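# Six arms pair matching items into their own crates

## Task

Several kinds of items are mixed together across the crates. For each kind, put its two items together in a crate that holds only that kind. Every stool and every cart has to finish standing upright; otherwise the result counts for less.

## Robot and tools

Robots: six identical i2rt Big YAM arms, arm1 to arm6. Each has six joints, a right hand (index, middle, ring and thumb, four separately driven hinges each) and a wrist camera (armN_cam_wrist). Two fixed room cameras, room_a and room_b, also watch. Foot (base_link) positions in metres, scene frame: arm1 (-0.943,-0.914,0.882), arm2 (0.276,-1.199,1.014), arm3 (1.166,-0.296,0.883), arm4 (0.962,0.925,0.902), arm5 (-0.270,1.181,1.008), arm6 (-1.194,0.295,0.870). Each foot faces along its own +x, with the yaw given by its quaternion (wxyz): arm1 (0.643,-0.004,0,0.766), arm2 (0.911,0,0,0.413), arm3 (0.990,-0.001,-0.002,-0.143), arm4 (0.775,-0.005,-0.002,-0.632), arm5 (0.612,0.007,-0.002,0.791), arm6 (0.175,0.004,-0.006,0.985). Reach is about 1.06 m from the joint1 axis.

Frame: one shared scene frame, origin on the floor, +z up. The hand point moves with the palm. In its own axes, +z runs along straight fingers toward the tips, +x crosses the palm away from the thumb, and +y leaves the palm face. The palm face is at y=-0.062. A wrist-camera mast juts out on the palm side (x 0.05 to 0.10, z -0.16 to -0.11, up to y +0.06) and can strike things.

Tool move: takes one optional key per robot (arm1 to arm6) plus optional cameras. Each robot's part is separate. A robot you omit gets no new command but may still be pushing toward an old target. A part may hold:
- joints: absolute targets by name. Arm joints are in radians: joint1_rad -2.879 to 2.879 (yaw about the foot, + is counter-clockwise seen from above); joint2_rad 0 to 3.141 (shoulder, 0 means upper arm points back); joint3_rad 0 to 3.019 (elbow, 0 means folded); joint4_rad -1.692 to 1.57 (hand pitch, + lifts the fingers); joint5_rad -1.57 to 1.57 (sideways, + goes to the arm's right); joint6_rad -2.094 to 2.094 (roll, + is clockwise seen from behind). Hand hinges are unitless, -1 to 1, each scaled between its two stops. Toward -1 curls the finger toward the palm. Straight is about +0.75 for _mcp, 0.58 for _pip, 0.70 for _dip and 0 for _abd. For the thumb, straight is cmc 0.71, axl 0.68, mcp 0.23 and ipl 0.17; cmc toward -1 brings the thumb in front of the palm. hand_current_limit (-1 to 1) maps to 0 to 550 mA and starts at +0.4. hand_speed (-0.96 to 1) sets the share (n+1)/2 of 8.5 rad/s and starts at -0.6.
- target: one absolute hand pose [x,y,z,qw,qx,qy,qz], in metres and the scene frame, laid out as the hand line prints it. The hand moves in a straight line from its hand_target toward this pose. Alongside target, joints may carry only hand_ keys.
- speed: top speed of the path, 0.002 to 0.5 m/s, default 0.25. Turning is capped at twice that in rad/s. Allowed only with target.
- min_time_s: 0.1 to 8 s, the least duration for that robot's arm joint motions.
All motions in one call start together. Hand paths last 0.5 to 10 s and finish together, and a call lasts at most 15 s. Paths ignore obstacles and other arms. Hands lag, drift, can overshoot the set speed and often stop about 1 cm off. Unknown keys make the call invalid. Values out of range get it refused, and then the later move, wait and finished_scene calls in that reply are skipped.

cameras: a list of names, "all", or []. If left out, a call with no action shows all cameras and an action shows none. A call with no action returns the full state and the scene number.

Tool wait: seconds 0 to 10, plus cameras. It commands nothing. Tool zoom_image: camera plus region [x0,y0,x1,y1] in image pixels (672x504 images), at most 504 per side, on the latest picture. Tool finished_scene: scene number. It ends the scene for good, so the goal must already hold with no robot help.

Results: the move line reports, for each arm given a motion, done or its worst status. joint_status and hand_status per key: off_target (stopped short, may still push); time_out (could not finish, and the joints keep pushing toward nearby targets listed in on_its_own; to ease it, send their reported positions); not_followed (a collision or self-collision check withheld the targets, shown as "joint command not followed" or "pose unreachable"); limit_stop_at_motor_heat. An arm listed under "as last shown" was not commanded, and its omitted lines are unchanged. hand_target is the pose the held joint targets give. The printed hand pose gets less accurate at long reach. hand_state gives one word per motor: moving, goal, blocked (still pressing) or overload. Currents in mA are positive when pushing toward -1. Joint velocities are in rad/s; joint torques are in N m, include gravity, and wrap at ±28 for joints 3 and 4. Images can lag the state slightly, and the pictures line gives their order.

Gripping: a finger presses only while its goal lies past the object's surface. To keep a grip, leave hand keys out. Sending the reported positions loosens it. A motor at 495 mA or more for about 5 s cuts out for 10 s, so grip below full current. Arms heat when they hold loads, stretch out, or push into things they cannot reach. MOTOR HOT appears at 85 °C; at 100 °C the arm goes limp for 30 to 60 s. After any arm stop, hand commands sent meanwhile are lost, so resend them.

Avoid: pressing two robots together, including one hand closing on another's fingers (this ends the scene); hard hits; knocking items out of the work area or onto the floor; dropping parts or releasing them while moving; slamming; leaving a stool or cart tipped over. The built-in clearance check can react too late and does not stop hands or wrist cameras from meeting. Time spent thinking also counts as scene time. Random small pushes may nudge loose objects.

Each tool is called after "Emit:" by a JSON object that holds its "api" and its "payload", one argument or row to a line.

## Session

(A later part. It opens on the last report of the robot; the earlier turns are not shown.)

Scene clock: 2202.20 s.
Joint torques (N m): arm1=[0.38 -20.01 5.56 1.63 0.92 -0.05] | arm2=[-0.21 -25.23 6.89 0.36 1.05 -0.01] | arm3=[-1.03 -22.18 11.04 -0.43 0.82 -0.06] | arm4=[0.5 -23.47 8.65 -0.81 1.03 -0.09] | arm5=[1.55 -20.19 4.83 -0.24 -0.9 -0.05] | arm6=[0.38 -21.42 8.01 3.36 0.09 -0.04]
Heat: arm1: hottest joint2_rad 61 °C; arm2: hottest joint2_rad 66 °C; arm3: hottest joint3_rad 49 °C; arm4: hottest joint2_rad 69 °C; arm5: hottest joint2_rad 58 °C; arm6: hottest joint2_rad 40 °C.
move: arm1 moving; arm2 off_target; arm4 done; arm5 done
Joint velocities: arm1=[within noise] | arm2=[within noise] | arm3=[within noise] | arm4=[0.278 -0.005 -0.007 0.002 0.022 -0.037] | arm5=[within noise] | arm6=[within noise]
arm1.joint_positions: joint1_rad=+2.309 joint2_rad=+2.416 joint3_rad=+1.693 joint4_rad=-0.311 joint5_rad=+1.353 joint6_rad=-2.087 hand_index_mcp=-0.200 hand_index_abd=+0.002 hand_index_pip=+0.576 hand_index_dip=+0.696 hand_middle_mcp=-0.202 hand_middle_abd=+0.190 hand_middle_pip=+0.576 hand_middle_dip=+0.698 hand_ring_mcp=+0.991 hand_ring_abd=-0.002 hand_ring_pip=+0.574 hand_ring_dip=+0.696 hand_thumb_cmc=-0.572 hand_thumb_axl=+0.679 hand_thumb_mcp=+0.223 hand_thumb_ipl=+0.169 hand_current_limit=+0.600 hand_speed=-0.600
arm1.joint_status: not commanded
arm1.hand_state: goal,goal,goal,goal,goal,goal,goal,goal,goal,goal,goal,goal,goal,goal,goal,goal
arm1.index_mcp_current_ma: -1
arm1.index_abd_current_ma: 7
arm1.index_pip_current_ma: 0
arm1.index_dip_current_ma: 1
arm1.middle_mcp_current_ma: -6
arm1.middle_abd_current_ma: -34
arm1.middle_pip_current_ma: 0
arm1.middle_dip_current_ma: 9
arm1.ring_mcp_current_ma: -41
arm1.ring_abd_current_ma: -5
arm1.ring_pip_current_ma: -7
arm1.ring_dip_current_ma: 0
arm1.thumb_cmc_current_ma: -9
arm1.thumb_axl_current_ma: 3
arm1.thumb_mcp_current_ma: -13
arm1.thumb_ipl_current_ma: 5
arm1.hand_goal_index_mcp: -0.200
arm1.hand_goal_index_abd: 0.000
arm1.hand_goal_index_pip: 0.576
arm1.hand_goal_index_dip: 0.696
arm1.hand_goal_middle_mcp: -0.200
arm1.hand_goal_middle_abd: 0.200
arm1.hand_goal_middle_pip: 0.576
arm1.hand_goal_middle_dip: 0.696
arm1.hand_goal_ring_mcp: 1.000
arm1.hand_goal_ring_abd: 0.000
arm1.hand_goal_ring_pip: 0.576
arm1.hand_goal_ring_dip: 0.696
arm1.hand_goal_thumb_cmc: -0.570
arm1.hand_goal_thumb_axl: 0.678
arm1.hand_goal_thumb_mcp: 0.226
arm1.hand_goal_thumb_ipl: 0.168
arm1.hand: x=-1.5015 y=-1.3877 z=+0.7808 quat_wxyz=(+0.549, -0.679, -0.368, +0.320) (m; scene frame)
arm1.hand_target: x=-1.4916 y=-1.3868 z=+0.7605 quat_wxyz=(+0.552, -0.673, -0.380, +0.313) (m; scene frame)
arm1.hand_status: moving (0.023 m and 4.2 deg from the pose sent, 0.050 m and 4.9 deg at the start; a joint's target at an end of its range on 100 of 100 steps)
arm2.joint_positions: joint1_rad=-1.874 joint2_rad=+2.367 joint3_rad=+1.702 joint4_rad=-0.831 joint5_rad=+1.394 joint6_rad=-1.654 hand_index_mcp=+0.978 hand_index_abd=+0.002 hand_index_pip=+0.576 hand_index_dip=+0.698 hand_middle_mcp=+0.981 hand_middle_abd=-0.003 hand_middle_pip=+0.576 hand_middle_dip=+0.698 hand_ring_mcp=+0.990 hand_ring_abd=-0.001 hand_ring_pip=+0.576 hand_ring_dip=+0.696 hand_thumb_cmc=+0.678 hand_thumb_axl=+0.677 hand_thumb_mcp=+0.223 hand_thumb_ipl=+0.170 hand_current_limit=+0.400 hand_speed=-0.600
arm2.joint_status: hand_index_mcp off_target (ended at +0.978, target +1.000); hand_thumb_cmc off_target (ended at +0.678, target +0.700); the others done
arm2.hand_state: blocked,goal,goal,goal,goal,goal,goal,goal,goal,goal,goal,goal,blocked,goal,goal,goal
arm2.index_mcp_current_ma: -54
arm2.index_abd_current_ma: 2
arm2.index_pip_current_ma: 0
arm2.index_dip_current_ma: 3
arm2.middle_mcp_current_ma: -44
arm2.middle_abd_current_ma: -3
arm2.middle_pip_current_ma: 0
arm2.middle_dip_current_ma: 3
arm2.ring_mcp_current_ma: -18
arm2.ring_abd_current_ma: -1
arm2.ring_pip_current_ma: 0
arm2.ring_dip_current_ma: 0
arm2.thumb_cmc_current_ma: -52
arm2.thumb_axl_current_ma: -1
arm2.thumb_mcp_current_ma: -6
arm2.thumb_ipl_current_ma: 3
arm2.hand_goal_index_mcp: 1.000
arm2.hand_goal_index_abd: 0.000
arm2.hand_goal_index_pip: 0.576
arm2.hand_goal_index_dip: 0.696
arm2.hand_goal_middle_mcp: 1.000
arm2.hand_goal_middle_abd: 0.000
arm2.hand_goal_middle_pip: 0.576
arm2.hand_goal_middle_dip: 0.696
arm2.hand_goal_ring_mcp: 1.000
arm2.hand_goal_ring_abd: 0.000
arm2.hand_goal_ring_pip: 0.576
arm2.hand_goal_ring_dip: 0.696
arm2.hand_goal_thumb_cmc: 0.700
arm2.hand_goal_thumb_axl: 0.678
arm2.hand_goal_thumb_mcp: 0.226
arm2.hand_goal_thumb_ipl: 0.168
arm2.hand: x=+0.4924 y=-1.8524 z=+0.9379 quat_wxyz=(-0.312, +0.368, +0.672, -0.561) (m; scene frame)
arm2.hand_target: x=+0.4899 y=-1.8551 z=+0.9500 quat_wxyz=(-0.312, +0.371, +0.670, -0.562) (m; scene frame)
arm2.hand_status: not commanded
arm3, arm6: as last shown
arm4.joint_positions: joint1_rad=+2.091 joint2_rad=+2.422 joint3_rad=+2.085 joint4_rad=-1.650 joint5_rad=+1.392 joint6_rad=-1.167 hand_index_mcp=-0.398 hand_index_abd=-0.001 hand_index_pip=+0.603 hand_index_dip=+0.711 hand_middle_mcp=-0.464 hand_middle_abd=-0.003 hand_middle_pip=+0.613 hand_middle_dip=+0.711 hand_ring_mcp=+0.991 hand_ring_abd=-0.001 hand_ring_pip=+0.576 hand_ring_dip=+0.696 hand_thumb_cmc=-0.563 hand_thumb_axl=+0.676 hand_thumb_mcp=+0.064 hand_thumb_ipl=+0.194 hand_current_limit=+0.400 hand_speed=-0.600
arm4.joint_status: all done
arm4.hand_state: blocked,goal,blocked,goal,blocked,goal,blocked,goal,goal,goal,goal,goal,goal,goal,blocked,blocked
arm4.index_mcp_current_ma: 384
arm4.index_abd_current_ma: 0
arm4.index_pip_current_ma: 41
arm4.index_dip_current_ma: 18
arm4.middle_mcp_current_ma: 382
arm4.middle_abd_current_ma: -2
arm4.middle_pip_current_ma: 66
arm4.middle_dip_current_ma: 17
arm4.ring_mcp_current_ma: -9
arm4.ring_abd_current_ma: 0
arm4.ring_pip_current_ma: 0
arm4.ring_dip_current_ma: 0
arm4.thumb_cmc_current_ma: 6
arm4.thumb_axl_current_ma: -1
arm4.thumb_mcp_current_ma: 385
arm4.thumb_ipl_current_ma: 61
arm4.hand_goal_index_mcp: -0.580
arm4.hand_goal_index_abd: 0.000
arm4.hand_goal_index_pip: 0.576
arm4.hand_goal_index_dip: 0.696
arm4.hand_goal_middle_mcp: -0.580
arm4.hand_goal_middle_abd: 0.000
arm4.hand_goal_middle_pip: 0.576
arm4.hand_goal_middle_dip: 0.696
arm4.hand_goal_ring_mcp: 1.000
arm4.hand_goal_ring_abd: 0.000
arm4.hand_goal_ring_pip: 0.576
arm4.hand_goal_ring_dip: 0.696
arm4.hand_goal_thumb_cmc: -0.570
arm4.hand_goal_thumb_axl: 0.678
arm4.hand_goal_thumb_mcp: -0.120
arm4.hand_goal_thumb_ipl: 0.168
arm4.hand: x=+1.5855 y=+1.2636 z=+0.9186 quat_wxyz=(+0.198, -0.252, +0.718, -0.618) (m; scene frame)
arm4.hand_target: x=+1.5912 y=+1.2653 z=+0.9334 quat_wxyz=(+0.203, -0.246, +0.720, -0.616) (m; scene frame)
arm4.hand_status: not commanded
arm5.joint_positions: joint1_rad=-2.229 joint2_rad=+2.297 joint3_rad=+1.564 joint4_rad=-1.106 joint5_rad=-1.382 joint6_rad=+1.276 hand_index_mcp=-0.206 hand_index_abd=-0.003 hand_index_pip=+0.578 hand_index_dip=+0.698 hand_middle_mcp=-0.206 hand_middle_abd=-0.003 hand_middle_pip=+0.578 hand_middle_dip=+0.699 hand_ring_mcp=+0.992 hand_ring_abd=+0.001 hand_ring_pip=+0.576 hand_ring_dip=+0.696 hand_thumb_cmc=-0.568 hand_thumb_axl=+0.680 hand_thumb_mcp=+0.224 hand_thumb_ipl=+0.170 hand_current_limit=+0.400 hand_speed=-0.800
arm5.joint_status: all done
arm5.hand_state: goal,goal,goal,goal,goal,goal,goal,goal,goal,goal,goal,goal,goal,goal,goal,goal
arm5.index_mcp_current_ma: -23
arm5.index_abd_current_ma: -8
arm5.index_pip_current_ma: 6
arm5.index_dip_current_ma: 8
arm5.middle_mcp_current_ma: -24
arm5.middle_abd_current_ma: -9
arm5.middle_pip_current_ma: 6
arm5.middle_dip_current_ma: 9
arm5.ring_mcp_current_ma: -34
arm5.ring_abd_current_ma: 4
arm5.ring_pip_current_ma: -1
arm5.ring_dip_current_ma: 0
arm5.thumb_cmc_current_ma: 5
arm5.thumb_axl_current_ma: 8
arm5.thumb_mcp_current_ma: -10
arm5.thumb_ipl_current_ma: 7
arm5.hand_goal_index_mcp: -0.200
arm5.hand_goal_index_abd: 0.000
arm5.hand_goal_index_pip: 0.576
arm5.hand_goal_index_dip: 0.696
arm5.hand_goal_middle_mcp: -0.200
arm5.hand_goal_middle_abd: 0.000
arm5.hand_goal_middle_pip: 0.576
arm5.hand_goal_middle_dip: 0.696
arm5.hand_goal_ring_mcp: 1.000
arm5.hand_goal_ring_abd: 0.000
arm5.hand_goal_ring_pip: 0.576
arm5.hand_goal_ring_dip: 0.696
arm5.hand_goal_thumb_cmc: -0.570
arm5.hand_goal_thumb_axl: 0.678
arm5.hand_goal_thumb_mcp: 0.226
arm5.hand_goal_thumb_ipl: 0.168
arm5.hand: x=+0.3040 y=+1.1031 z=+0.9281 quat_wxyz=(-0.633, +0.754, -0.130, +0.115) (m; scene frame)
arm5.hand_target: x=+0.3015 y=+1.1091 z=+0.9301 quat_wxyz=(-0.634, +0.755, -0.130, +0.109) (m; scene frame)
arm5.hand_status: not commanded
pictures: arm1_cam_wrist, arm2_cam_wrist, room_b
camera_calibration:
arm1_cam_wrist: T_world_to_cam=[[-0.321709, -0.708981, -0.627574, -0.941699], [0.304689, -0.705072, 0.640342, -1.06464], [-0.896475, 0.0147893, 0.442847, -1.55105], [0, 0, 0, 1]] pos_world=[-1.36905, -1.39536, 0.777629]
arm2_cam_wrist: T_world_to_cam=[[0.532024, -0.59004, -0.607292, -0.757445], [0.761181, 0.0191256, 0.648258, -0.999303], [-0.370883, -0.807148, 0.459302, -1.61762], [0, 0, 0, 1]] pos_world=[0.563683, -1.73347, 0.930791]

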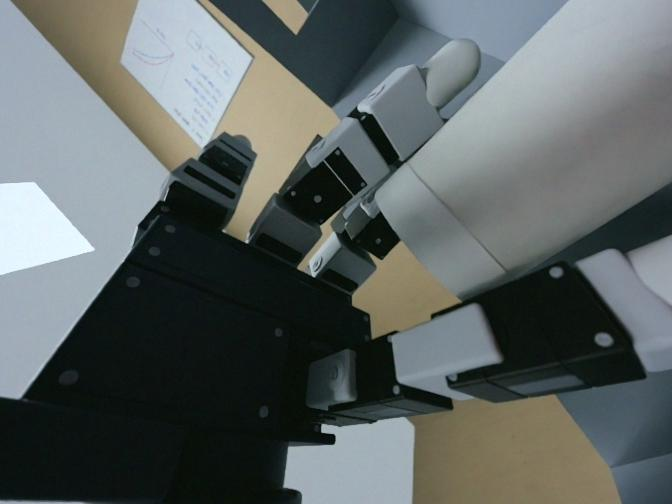

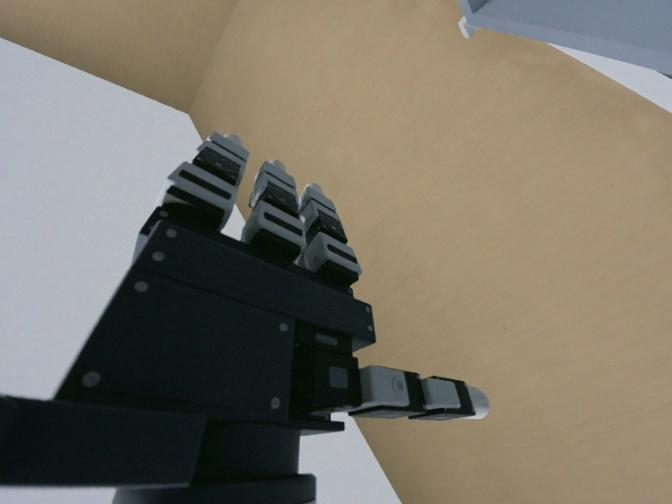

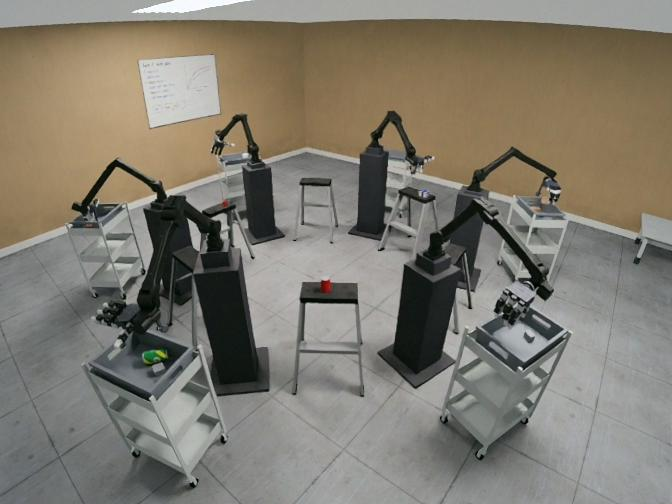

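Emit:
{"api": "move", "payload": {
  "arm1": {"joints": {"hand_index_mcp": -0.57, "hand_middle_mcp": -0.57, "hand_thumb_mcp": -0.07}},
  "arm4": {"target": [1.571, 1.250, 0.80, 0.5915, -0.7050, 0.4, -0.3]}
}}

Emit:
{"api": "zoom_image", "payload": {
  "camera": "room_b",
  "region": [90, 300, 230, 405]
}}

arm4: "target": qw, qx, qy, qz must be a unit quaternion (the sum of their squares is 1)
Scene clock: 2212.57 s.
Joint torques (N m): arm1=[0.38 -20.01 5.53 1.62 0.92 -0.05] | arm2=[-0.32 -25.17 6.91 0.35 1.06 -0.02] | arm3=[-0.91 -21.71 11.1 -0.39 0.84 -0.03] | arm4=[0.5 -23.24 8.68 -0.8 1.03 -0.1] | arm5=[1.61 -20.19 4.83 -0.25 -0.9 -0.05] | arm6=[0.26 -21.42 8.01 3.33 0.1 -0.05]
Heat: arm1: hottest joint2_rad 63 °C; arm2: hottest joint2_rad 66 °C; arm3: hottest joint3_rad 49 °C; arm4: hottest joint2_rad 69 °C; arm5: hottest joint2_rad 58 °C; arm6: hottest joint2_rad 40 °C.
Joint velocities: within noise
arm1.joint_positions: joint1_rad=+2.309 joint2_rad=+2.416 joint3_rad=+1.693 joint4_rad=-0.311 joint5_rad=+1.353 joint6_rad=-2.087 hand_index_mcp=-0.200 hand_index_abd=+0.002 hand_index_pip=+0.576 hand_index_dip=+0.696 hand_middle_mcp=-0.202 hand_middle_abd=+0.190 hand_middle_pip=+0.576 hand_middle_dip=+0.698 hand_ring_mcp=+0.991 hand_ring_abd=-0.002 hand_ring_pip=+0.574 hand_ring_dip=+0.696 hand_thumb_cmc=-0.572 hand_thumb_axl=+0.679 hand_thumb_mcp=+0.223 hand_thumb_ipl=+0.169 hand_current_limit=+0.600 hand_speed=-0.600
arm1.joint_status: not commanded
arm1.hand_state: goal,goal,goal,goal,goal,goal,goal,goal,goal,goal,goal,goal,goal,goal,goal,goal
arm1.index_mcp_current_ma: -1
arm1.index_abd_current_ma: 7
arm1.index_pip_current_ma: 0
arm1.index_dip_current_ma: 1
arm1.middle_mcp_current_ma: -6
arm1.middle_abd_current_ma: -34
arm1.middle_pip_current_ma: 0
arm1.middle_dip_current_ma: 9
arm1.ring_mcp_current_ma: -41
arm1.ring_abd_current_ma: -5
arm1.ring_pip_current_ma: -7
arm1.ring_dip_current_ma: 0
arm1.thumb_cmc_current_ma: -9
arm1.thumb_axl_current_ma: 3
arm1.thumb_mcp_current_ma: -13
arm1.thumb_ipl_current_ma: 5
arm1.hand_goal_index_mcp: -0.200
arm1.hand_goal_index_abd: 0.000
arm1.hand_goal_index_pip: 0.576
arm1.hand_goal_index_dip: 0.696
arm1.hand_goal_middle_mcp: -0.200
arm1.hand_goal_middle_abd: 0.200
arm1.hand_goal_middle_pip: 0.576
arm1.hand_goal_middle_dip: 0.696
arm1.hand_goal_ring_mcp: 1.000
arm1.hand_goal_ring_abd: 0.000
arm1.hand_goal_ring_pip: 0.576
arm1.hand_goal_ring_dip: 0.696
arm1.hand_goal_thumb_cmc: -0.570
arm1.hand_goal_thumb_axl: 0.678
arm1.hand_goal_thumb_mcp: 0.226
arm1.hand_goal_thumb_ipl: 0.168
arm1.hand: x=-1.5015 y=-1.3877 z=+0.7808 quat_wxyz=(+0.549, -0.679, -0.368, +0.320) (m; scene frame)
arm1.hand_target: x=-1.4916 y=-1.3868 z=+0.7605 quat_wxyz=(+0.552, -0.673, -0.380, +0.313) (m; scene frame)
arm1.hand_status: off_target (0.023 m and 4.2 deg from the pose sent, 0.050 m and 4.9 deg at the start; a joint's target at an end of its range on 100 of 100 steps)
arm2.joint_positions: joint1_rad=-1.874 joint2_rad=+2.367 joint3_rad=+1.702 joint4_rad=-0.831 joint5_rad=+1.394 joint6_rad=-1.654 hand_index_mcp=+0.978 hand_index_abd=+0.002 hand_index_pip=+0.576 hand_index_dip=+0.698 hand_middle_mcp=+0.981 hand_middle_abd=-0.003 hand_middle_pip=+0.576 hand_middle_dip=+0.698 hand_ring_mcp=+0.990 hand_ring_abd=-0.001 hand_ring_pip=+0.576 hand_ring_dip=+0.696 hand_thumb_cmc=+0.678 hand_thumb_axl=+0.677 hand_thumb_mcp=+0.223 hand_thumb_ipl=+0.170 hand_current_limit=+0.400 hand_speed=-0.600
arm2.joint_status: hand_index_mcp off_target (ended at +0.978, target +1.000); hand_thumb_cmc off_target (ended at +0.678, target +0.700); the others done
arm2.hand_state: blocked,goal,goal,goal,goal,goal,goal,goal,goal,goal,goal,goal,blocked,goal,goal,goal
arm2.index_mcp_current_ma: -54
arm2.index_abd_current_ma: 2
arm2.index_pip_current_ma: 0
arm2.index_dip_current_ma: 3
arm2.middle_mcp_current_ma: -44
arm2.middle_abd_current_ma: -3
arm2.middle_pip_current_ma: 0
arm2.middle_dip_current_ma: 3
arm2.ring_mcp_current_ma: -18
arm2.ring_abd_current_ma: -1
arm2.ring_pip_current_ma: 0
arm2.ring_dip_current_ma: 0
arm2.thumb_cmc_current_ma: -52
arm2.thumb_axl_current_ma: -1
arm2.thumb_mcp_current_ma: -6
arm2.thumb_ipl_current_ma: 3
arm2.hand_goal_index_mcp: 1.000
arm2.hand_goal_index_abd: 0.000
arm2.hand_goal_index_pip: 0.576
arm2.hand_goal_index_dip: 0.696
arm2.hand_goal_middle_mcp: 1.000
arm2.hand_goal_middle_abd: 0.000
arm2.hand_goal_middle_pip: 0.576
arm2.hand_goal_middle_dip: 0.696
arm2.hand_goal_ring_mcp: 1.000
arm2.hand_goal_ring_abd: 0.000
arm2.hand_goal_ring_pip: 0.576
arm2.hand_goal_ring_dip: 0.696
arm2.hand_goal_thumb_cmc: 0.700
arm2.hand_goal_thumb_axl: 0.678
arm2.hand_goal_thumb_mcp: 0.226
arm2.hand_goal_thumb_ipl: 0.168
arm2.hand: x=+0.4924 y=-1.8524 z=+0.9379 quat_wxyz=(-0.312, +0.368, +0.672, -0.561) (m; scene frame)
arm2.hand_target: x=+0.4899 y=-1.8551 z=+0.9500 quat_wxyz=(-0.312, +0.371, +0.670, -0.562) (m; scene frame)
arm2.hand_status: not commanded
arm3.joint_positions: joint1_rad=+0.008 joint2_rad=+2.209 joint3_rad=+1.759 joint4_rad=-1.317 joint5_rad=+1.399 joint6_rad=-1.419 hand_index_mcp=-0.208 hand_index_abd=+0.004 hand_index_pip=+0.577 hand_index_dip=+0.699 hand_middle_mcp=-0.205 hand_middle_abd=+0.191 hand_middle_pip=+0.578 hand_middle_dip=+0.699 hand_ring_mcp=-0.259 hand_ring_abd=-0.001 hand_ring_pip=+0.575 hand_ring_dip=+0.694 hand_thumb_cmc=-0.567 hand_thumb_axl=+0.676 hand_thumb_mcp=+0.223 hand_thumb_ipl=+0.170 hand_current_limit=+0.600 hand_speed=-0.930
arm3.joint_status: not commanded
arm3.hand_state: goal,goal,goal,goal,goal,goal,goal,goal,overload,goal,goal,goal,goal,goal,goal,goal
arm3.index_mcp_current_ma: -6
arm3.index_abd_current_ma: 2
arm3.index_pip_current_ma: 0
arm3.index_dip_current_ma: 1
arm3.middle_mcp_current_ma: -4
arm3.middle_abd_current_ma: -6
arm3.middle_pip_current_ma: 1
arm3.middle_dip_current_ma: 1
arm3.ring_mcp_current_ma: 0
arm3.ring_abd_current_ma: 0
arm3.ring_pip_current_ma: 0
arm3.ring_dip_current_ma: -1
arm3.thumb_cmc_current_ma: 1
arm3.thumb_axl_current_ma: -1
arm3.thumb_mcp_current_ma: -2
arm3.thumb_ipl_current_ma: 1
arm3.hand_goal_index_mcp: -0.200
arm3.hand_goal_index_abd: 0.000
arm3.hand_goal_index_pip: 0.576
arm3.hand_goal_index_dip: 0.696
arm3.hand_goal_middle_mcp: -0.200
arm3.hand_goal_middle_abd: 0.200
arm3.hand_goal_middle_pip: 0.576
arm3.hand_goal_middle_dip: 0.696
arm3.hand_goal_ring_mcp: 1.000
arm3.hand_goal_ring_abd: 0.000
arm3.hand_goal_ring_pip: 0.576
arm3.hand_goal_ring_dip: 0.696
arm3.hand_goal_thumb_cmc: -0.570
arm3.hand_goal_thumb_axl: 0.678
arm3.hand_goal_thumb_mcp: 0.226
arm3.hand_goal_thumb_ipl: 0.168
arm3.hand: x=+1.7414 y=-0.6252 z=+0.9282 quat_wxyz=(-0.114, +0.103, +0.757, -0.635) (m; scene frame)
arm3.hand_target: x=+1.7529 y=-0.6337 z=+0.9547 quat_wxyz=(-0.098, +0.121, +0.755, -0.638) (m; scene frame)
arm3.hand_status: not commanded
arm4.joint_positions: joint1_rad=+2.098 joint2_rad=+2.422 joint3_rad=+2.085 joint4_rad=-1.650 joint5_rad=+1.392 joint6_rad=-1.167 hand_index_mcp=-0.398 hand_index_abd=-0.001 hand_index_pip=+0.603 hand_index_dip=+0.711 hand_middle_mcp=-0.465 hand_middle_abd=-0.003 hand_middle_pip=+0.613 hand_middle_dip=+0.711 hand_ring_mcp=+0.991 hand_ring_abd=-0.001 hand_ring_pip=+0.576 hand_ring_dip=+0.696 hand_thumb_cmc=-0.563 hand_thumb_axl=+0.676 hand_thumb_mcp=+0.064 hand_thumb_ipl=+0.194 hand_current_limit=+0.400 hand_speed=-0.600
arm4.joint_status: all done
arm4.hand_state: blocked,goal,blocked,goal,blocked,goal,blocked,goal,goal,goal,goal,goal,goal,goal,blocked,blocked
arm4.index_mcp_current_ma: 385
arm4.index_abd_current_ma: 0
arm4.index_pip_current_ma: 42
arm4.index_dip_current_ma: 18
arm4.middle_mcp_current_ma: 381
arm4.middle_abd_current_ma: -2
arm4.middle_pip_current_ma: 66
arm4.middle_dip_current_ma: 17
arm4.ring_mcp_current_ma: -9
arm4.ring_abd_current_ma: 0
arm4.ring_pip_current_ma: 0
arm4.ring_dip_current_ma: 0
arm4.thumb_cmc_current_ma: 6
arm4.thumb_axl_current_ma: -1
arm4.thumb_mcp_current_ma: 385
arm4.thumb_ipl_current_ma: 61
arm4.hand_goal_index_mcp: -0.580
arm4.hand_goal_index_abd: 0.000
arm4.hand_goal_index_pip: 0.576
arm4.hand_goal_index_dip: 0.696
arm4.hand_goal_middle_mcp: -0.580
arm4.hand_goal_middle_abd: 0.000
arm4.hand_goal_middle_pip: 0.576
arm4.hand_goal_middle_dip: 0.696
arm4.hand_goal_ring_mcp: 1.000
arm4.hand_goal_ring_abd: 0.000
arm4.hand_goal_ring_pip: 0.576
arm4.hand_goal_ring_dip: 0.696
arm4.hand_goal_thumb_cmc: -0.570
arm4.hand_goal_thumb_axl: 0.678
arm4.hand_goal_thumb_mcp: -0.120
arm4.hand_goal_thumb_ipl: 0.168
arm4.hand: x=+1.5831 y=+1.2681 z=+0.9185 quat_wxyz=(+0.200, -0.255, +0.717, -0.617) (m; scene frame)
arm4.hand_target: x=+1.5912 y=+1.2653 z=+0.9334 quat_wxyz=(+0.203, -0.246, +0.720, -0.616) (m; scene frame)
arm4.hand_status: not commanded
arm5.joint_positions: joint1_rad=-2.229 joint2_rad=+2.297 joint3_rad=+1.564 joint4_rad=-1.106 joint5_rad=-1.382 joint6_rad=+1.276 hand_index_mcp=-0.206 hand_index_abd=-0.003 hand_index_pip=+0.578 hand_index_dip=+0.698 hand_middle_mcp=-0.206 hand_middle_abd=-0.003 hand_middle_pip=+0.578 hand_middle_dip=+0.699 hand_ring_mcp=+0.992 hand_ring_abd=+0.001 hand_ring_pip=+0.576 hand_ring_dip=+0.696 hand_thumb_cmc=-0.568 hand_thumb_axl=+0.680 hand_thumb_mcp=+0.224 hand_thumb_ipl=+0.170 hand_current_limit=+0.400 hand_speed=-0.800
arm5.joint_status: all done
arm5.hand_state: goal,goal,goal,goal,goal,goal,goal,goal,goal,goal,goal,goal,goal,goal,goal,goal
arm5.index_mcp_current_ma: -23
arm5.index_abd_current_ma: -8
arm5.index_pip_current_ma: 6
arm5.index_dip_current_ma: 8
arm5.middle_mcp_current_ma: -24
arm5.middle_abd_current_ma: -9
arm5.middle_pip_current_ma: 6
arm5.middle_dip_current_ma: 9
arm5.ring_mcp_current_ma: -34
arm5.ring_abd_current_ma: 4
arm5.ring_pip_current_ma: -1
arm5.ring_dip_current_ma: 0
arm5.thumb_cmc_current_ma: 5
arm5.thumb_axl_current_ma: 8
arm5.thumb_mcp_current_ma: -10
arm5.thumb_ipl_current_ma: 7
arm5.hand_goal_index_mcp: -0.200
arm5.hand_goal_index_abd: 0.000
arm5.hand_goal_index_pip: 0.576
arm5.hand_goal_index_dip: 0.696
arm5.hand_goal_middle_mcp: -0.200
arm5.hand_goal_middle_abd: 0.000
arm5.hand_goal_middle_pip: 0.576
arm5.hand_goal_middle_dip: 0.696
arm5.hand_goal_ring_mcp: 1.000
arm5.hand_goal_ring_abd: 0.000
arm5.hand_goal_ring_pip: 0.576
arm5.hand_goal_ring_dip: 0.696
arm5.hand_goal_thumb_cmc: -0.570
arm5.hand_goal_thumb_axl: 0.678
arm5.hand_goal_thumb_mcp: 0.226
arm5.hand_goal_thumb_ipl: 0.168
arm5.hand: x=+0.3040 y=+1.1031 z=+0.9281 quat_wxyz=(-0.633, +0.754, -0.130, +0.115) (m; scene frame)
arm5.hand_target: x=+0.3015 y=+1.1091 z=+0.9301 quat_wxyz=(-0.634, +0.755, -0.130, +0.109) (m; scene frame)
arm5.hand_status: not commanded
arm6.joint_positions: joint1_rad=+0.356 joint2_rad=+1.929 joint3_rad=+1.332 joint4_rad=-0.233 joint5_rad=-0.001 joint6_rad=+0.630 hand_index_mcp=+0.999 hand_index_abd=+0.004 hand_index_pip=+0.576 hand_index_dip=+0.699 hand_middle_mcp=+0.999 hand_middle_abd=+0.004 hand_middle_pip=+0.576 hand_middle_dip=+0.698 hand_ring_mcp=+0.999 hand_ring_abd=+0.001 hand_ring_pip=+0.576 hand_ring_dip=+0.696 hand_thumb_cmc=+0.702 hand_thumb_axl=+0.677 hand_thumb_mcp=+0.222 hand_thumb_ipl=+0.169 hand_current_limit=+0.400 hand_speed=-0.600
arm6.joint_status: not commanded
arm6.hand_state: goal,goal,goal,goal,goal,goal,goal,goal,goal,goal,goal,goal,goal,goal,goal,goal
arm6.index_mcp_current_ma: 0
arm6.index_abd_current_ma: 4
arm6.index_pip_current_ma: 0
arm6.index_dip_current_ma: 2
arm6.middle_mcp_current_ma: -1
arm6.middle_abd_current_ma: 4
arm6.middle_pip_current_ma: 0
arm6.middle_dip_current_ma: 2
arm6.ring_mcp_current_ma: 0
arm6.ring_abd_current_ma: 1
arm6.ring_pip_current_ma: 0
arm6.ring_dip_current_ma: 0
arm6.thumb_cmc_current_ma: 2
arm6.thumb_axl_current_ma: -1
arm6.thumb_mcp_current_ma: -6
arm6.thumb_ipl_current_ma: 1
arm6.hand_goal_index_mcp: 1.000
arm6.hand_goal_index_abd: 0.000
arm6.hand_goal_index_pip: 0.576
arm6.hand_goal_index_dip: 0.696
arm6.hand_goal_middle_mcp: 1.000
arm6.hand_goal_middle_abd: 0.000
arm6.hand_goal_middle_pip: 0.576
arm6.hand_goal_middle_dip: 0.696
arm6.hand_goal_ring_mcp: 1.000
arm6.hand_goal_ring_abd: 0.000
arm6.hand_goal_ring_pip: 0.576
arm6.hand_goal_ring_dip: 0.696
arm6.hand_goal_thumb_cmc: 0.700
arm6.hand_goal_thumb_axl: 0.678
arm6.hand_goal_thumb_mcp: 0.226
arm6.hand_goal_thumb_ipl: 0.168
arm6.hand: x=-1.9353 y=+0.3590 z=+0.9765 quat_wxyz=(-0.323, -0.426, +0.828, +0.170) (m; scene frame)
arm6.hand_target: x=-1.9373 y=+0.3547 z=+0.9992 quat_wxyz=(-0.341, -0.428, +0.817, +0.181) (m; scene frame)
arm6.hand_status: not commanded
pictures: none

Scaled by 3.600.
This view is cut from an older image: the scene may have changed since it was taken.

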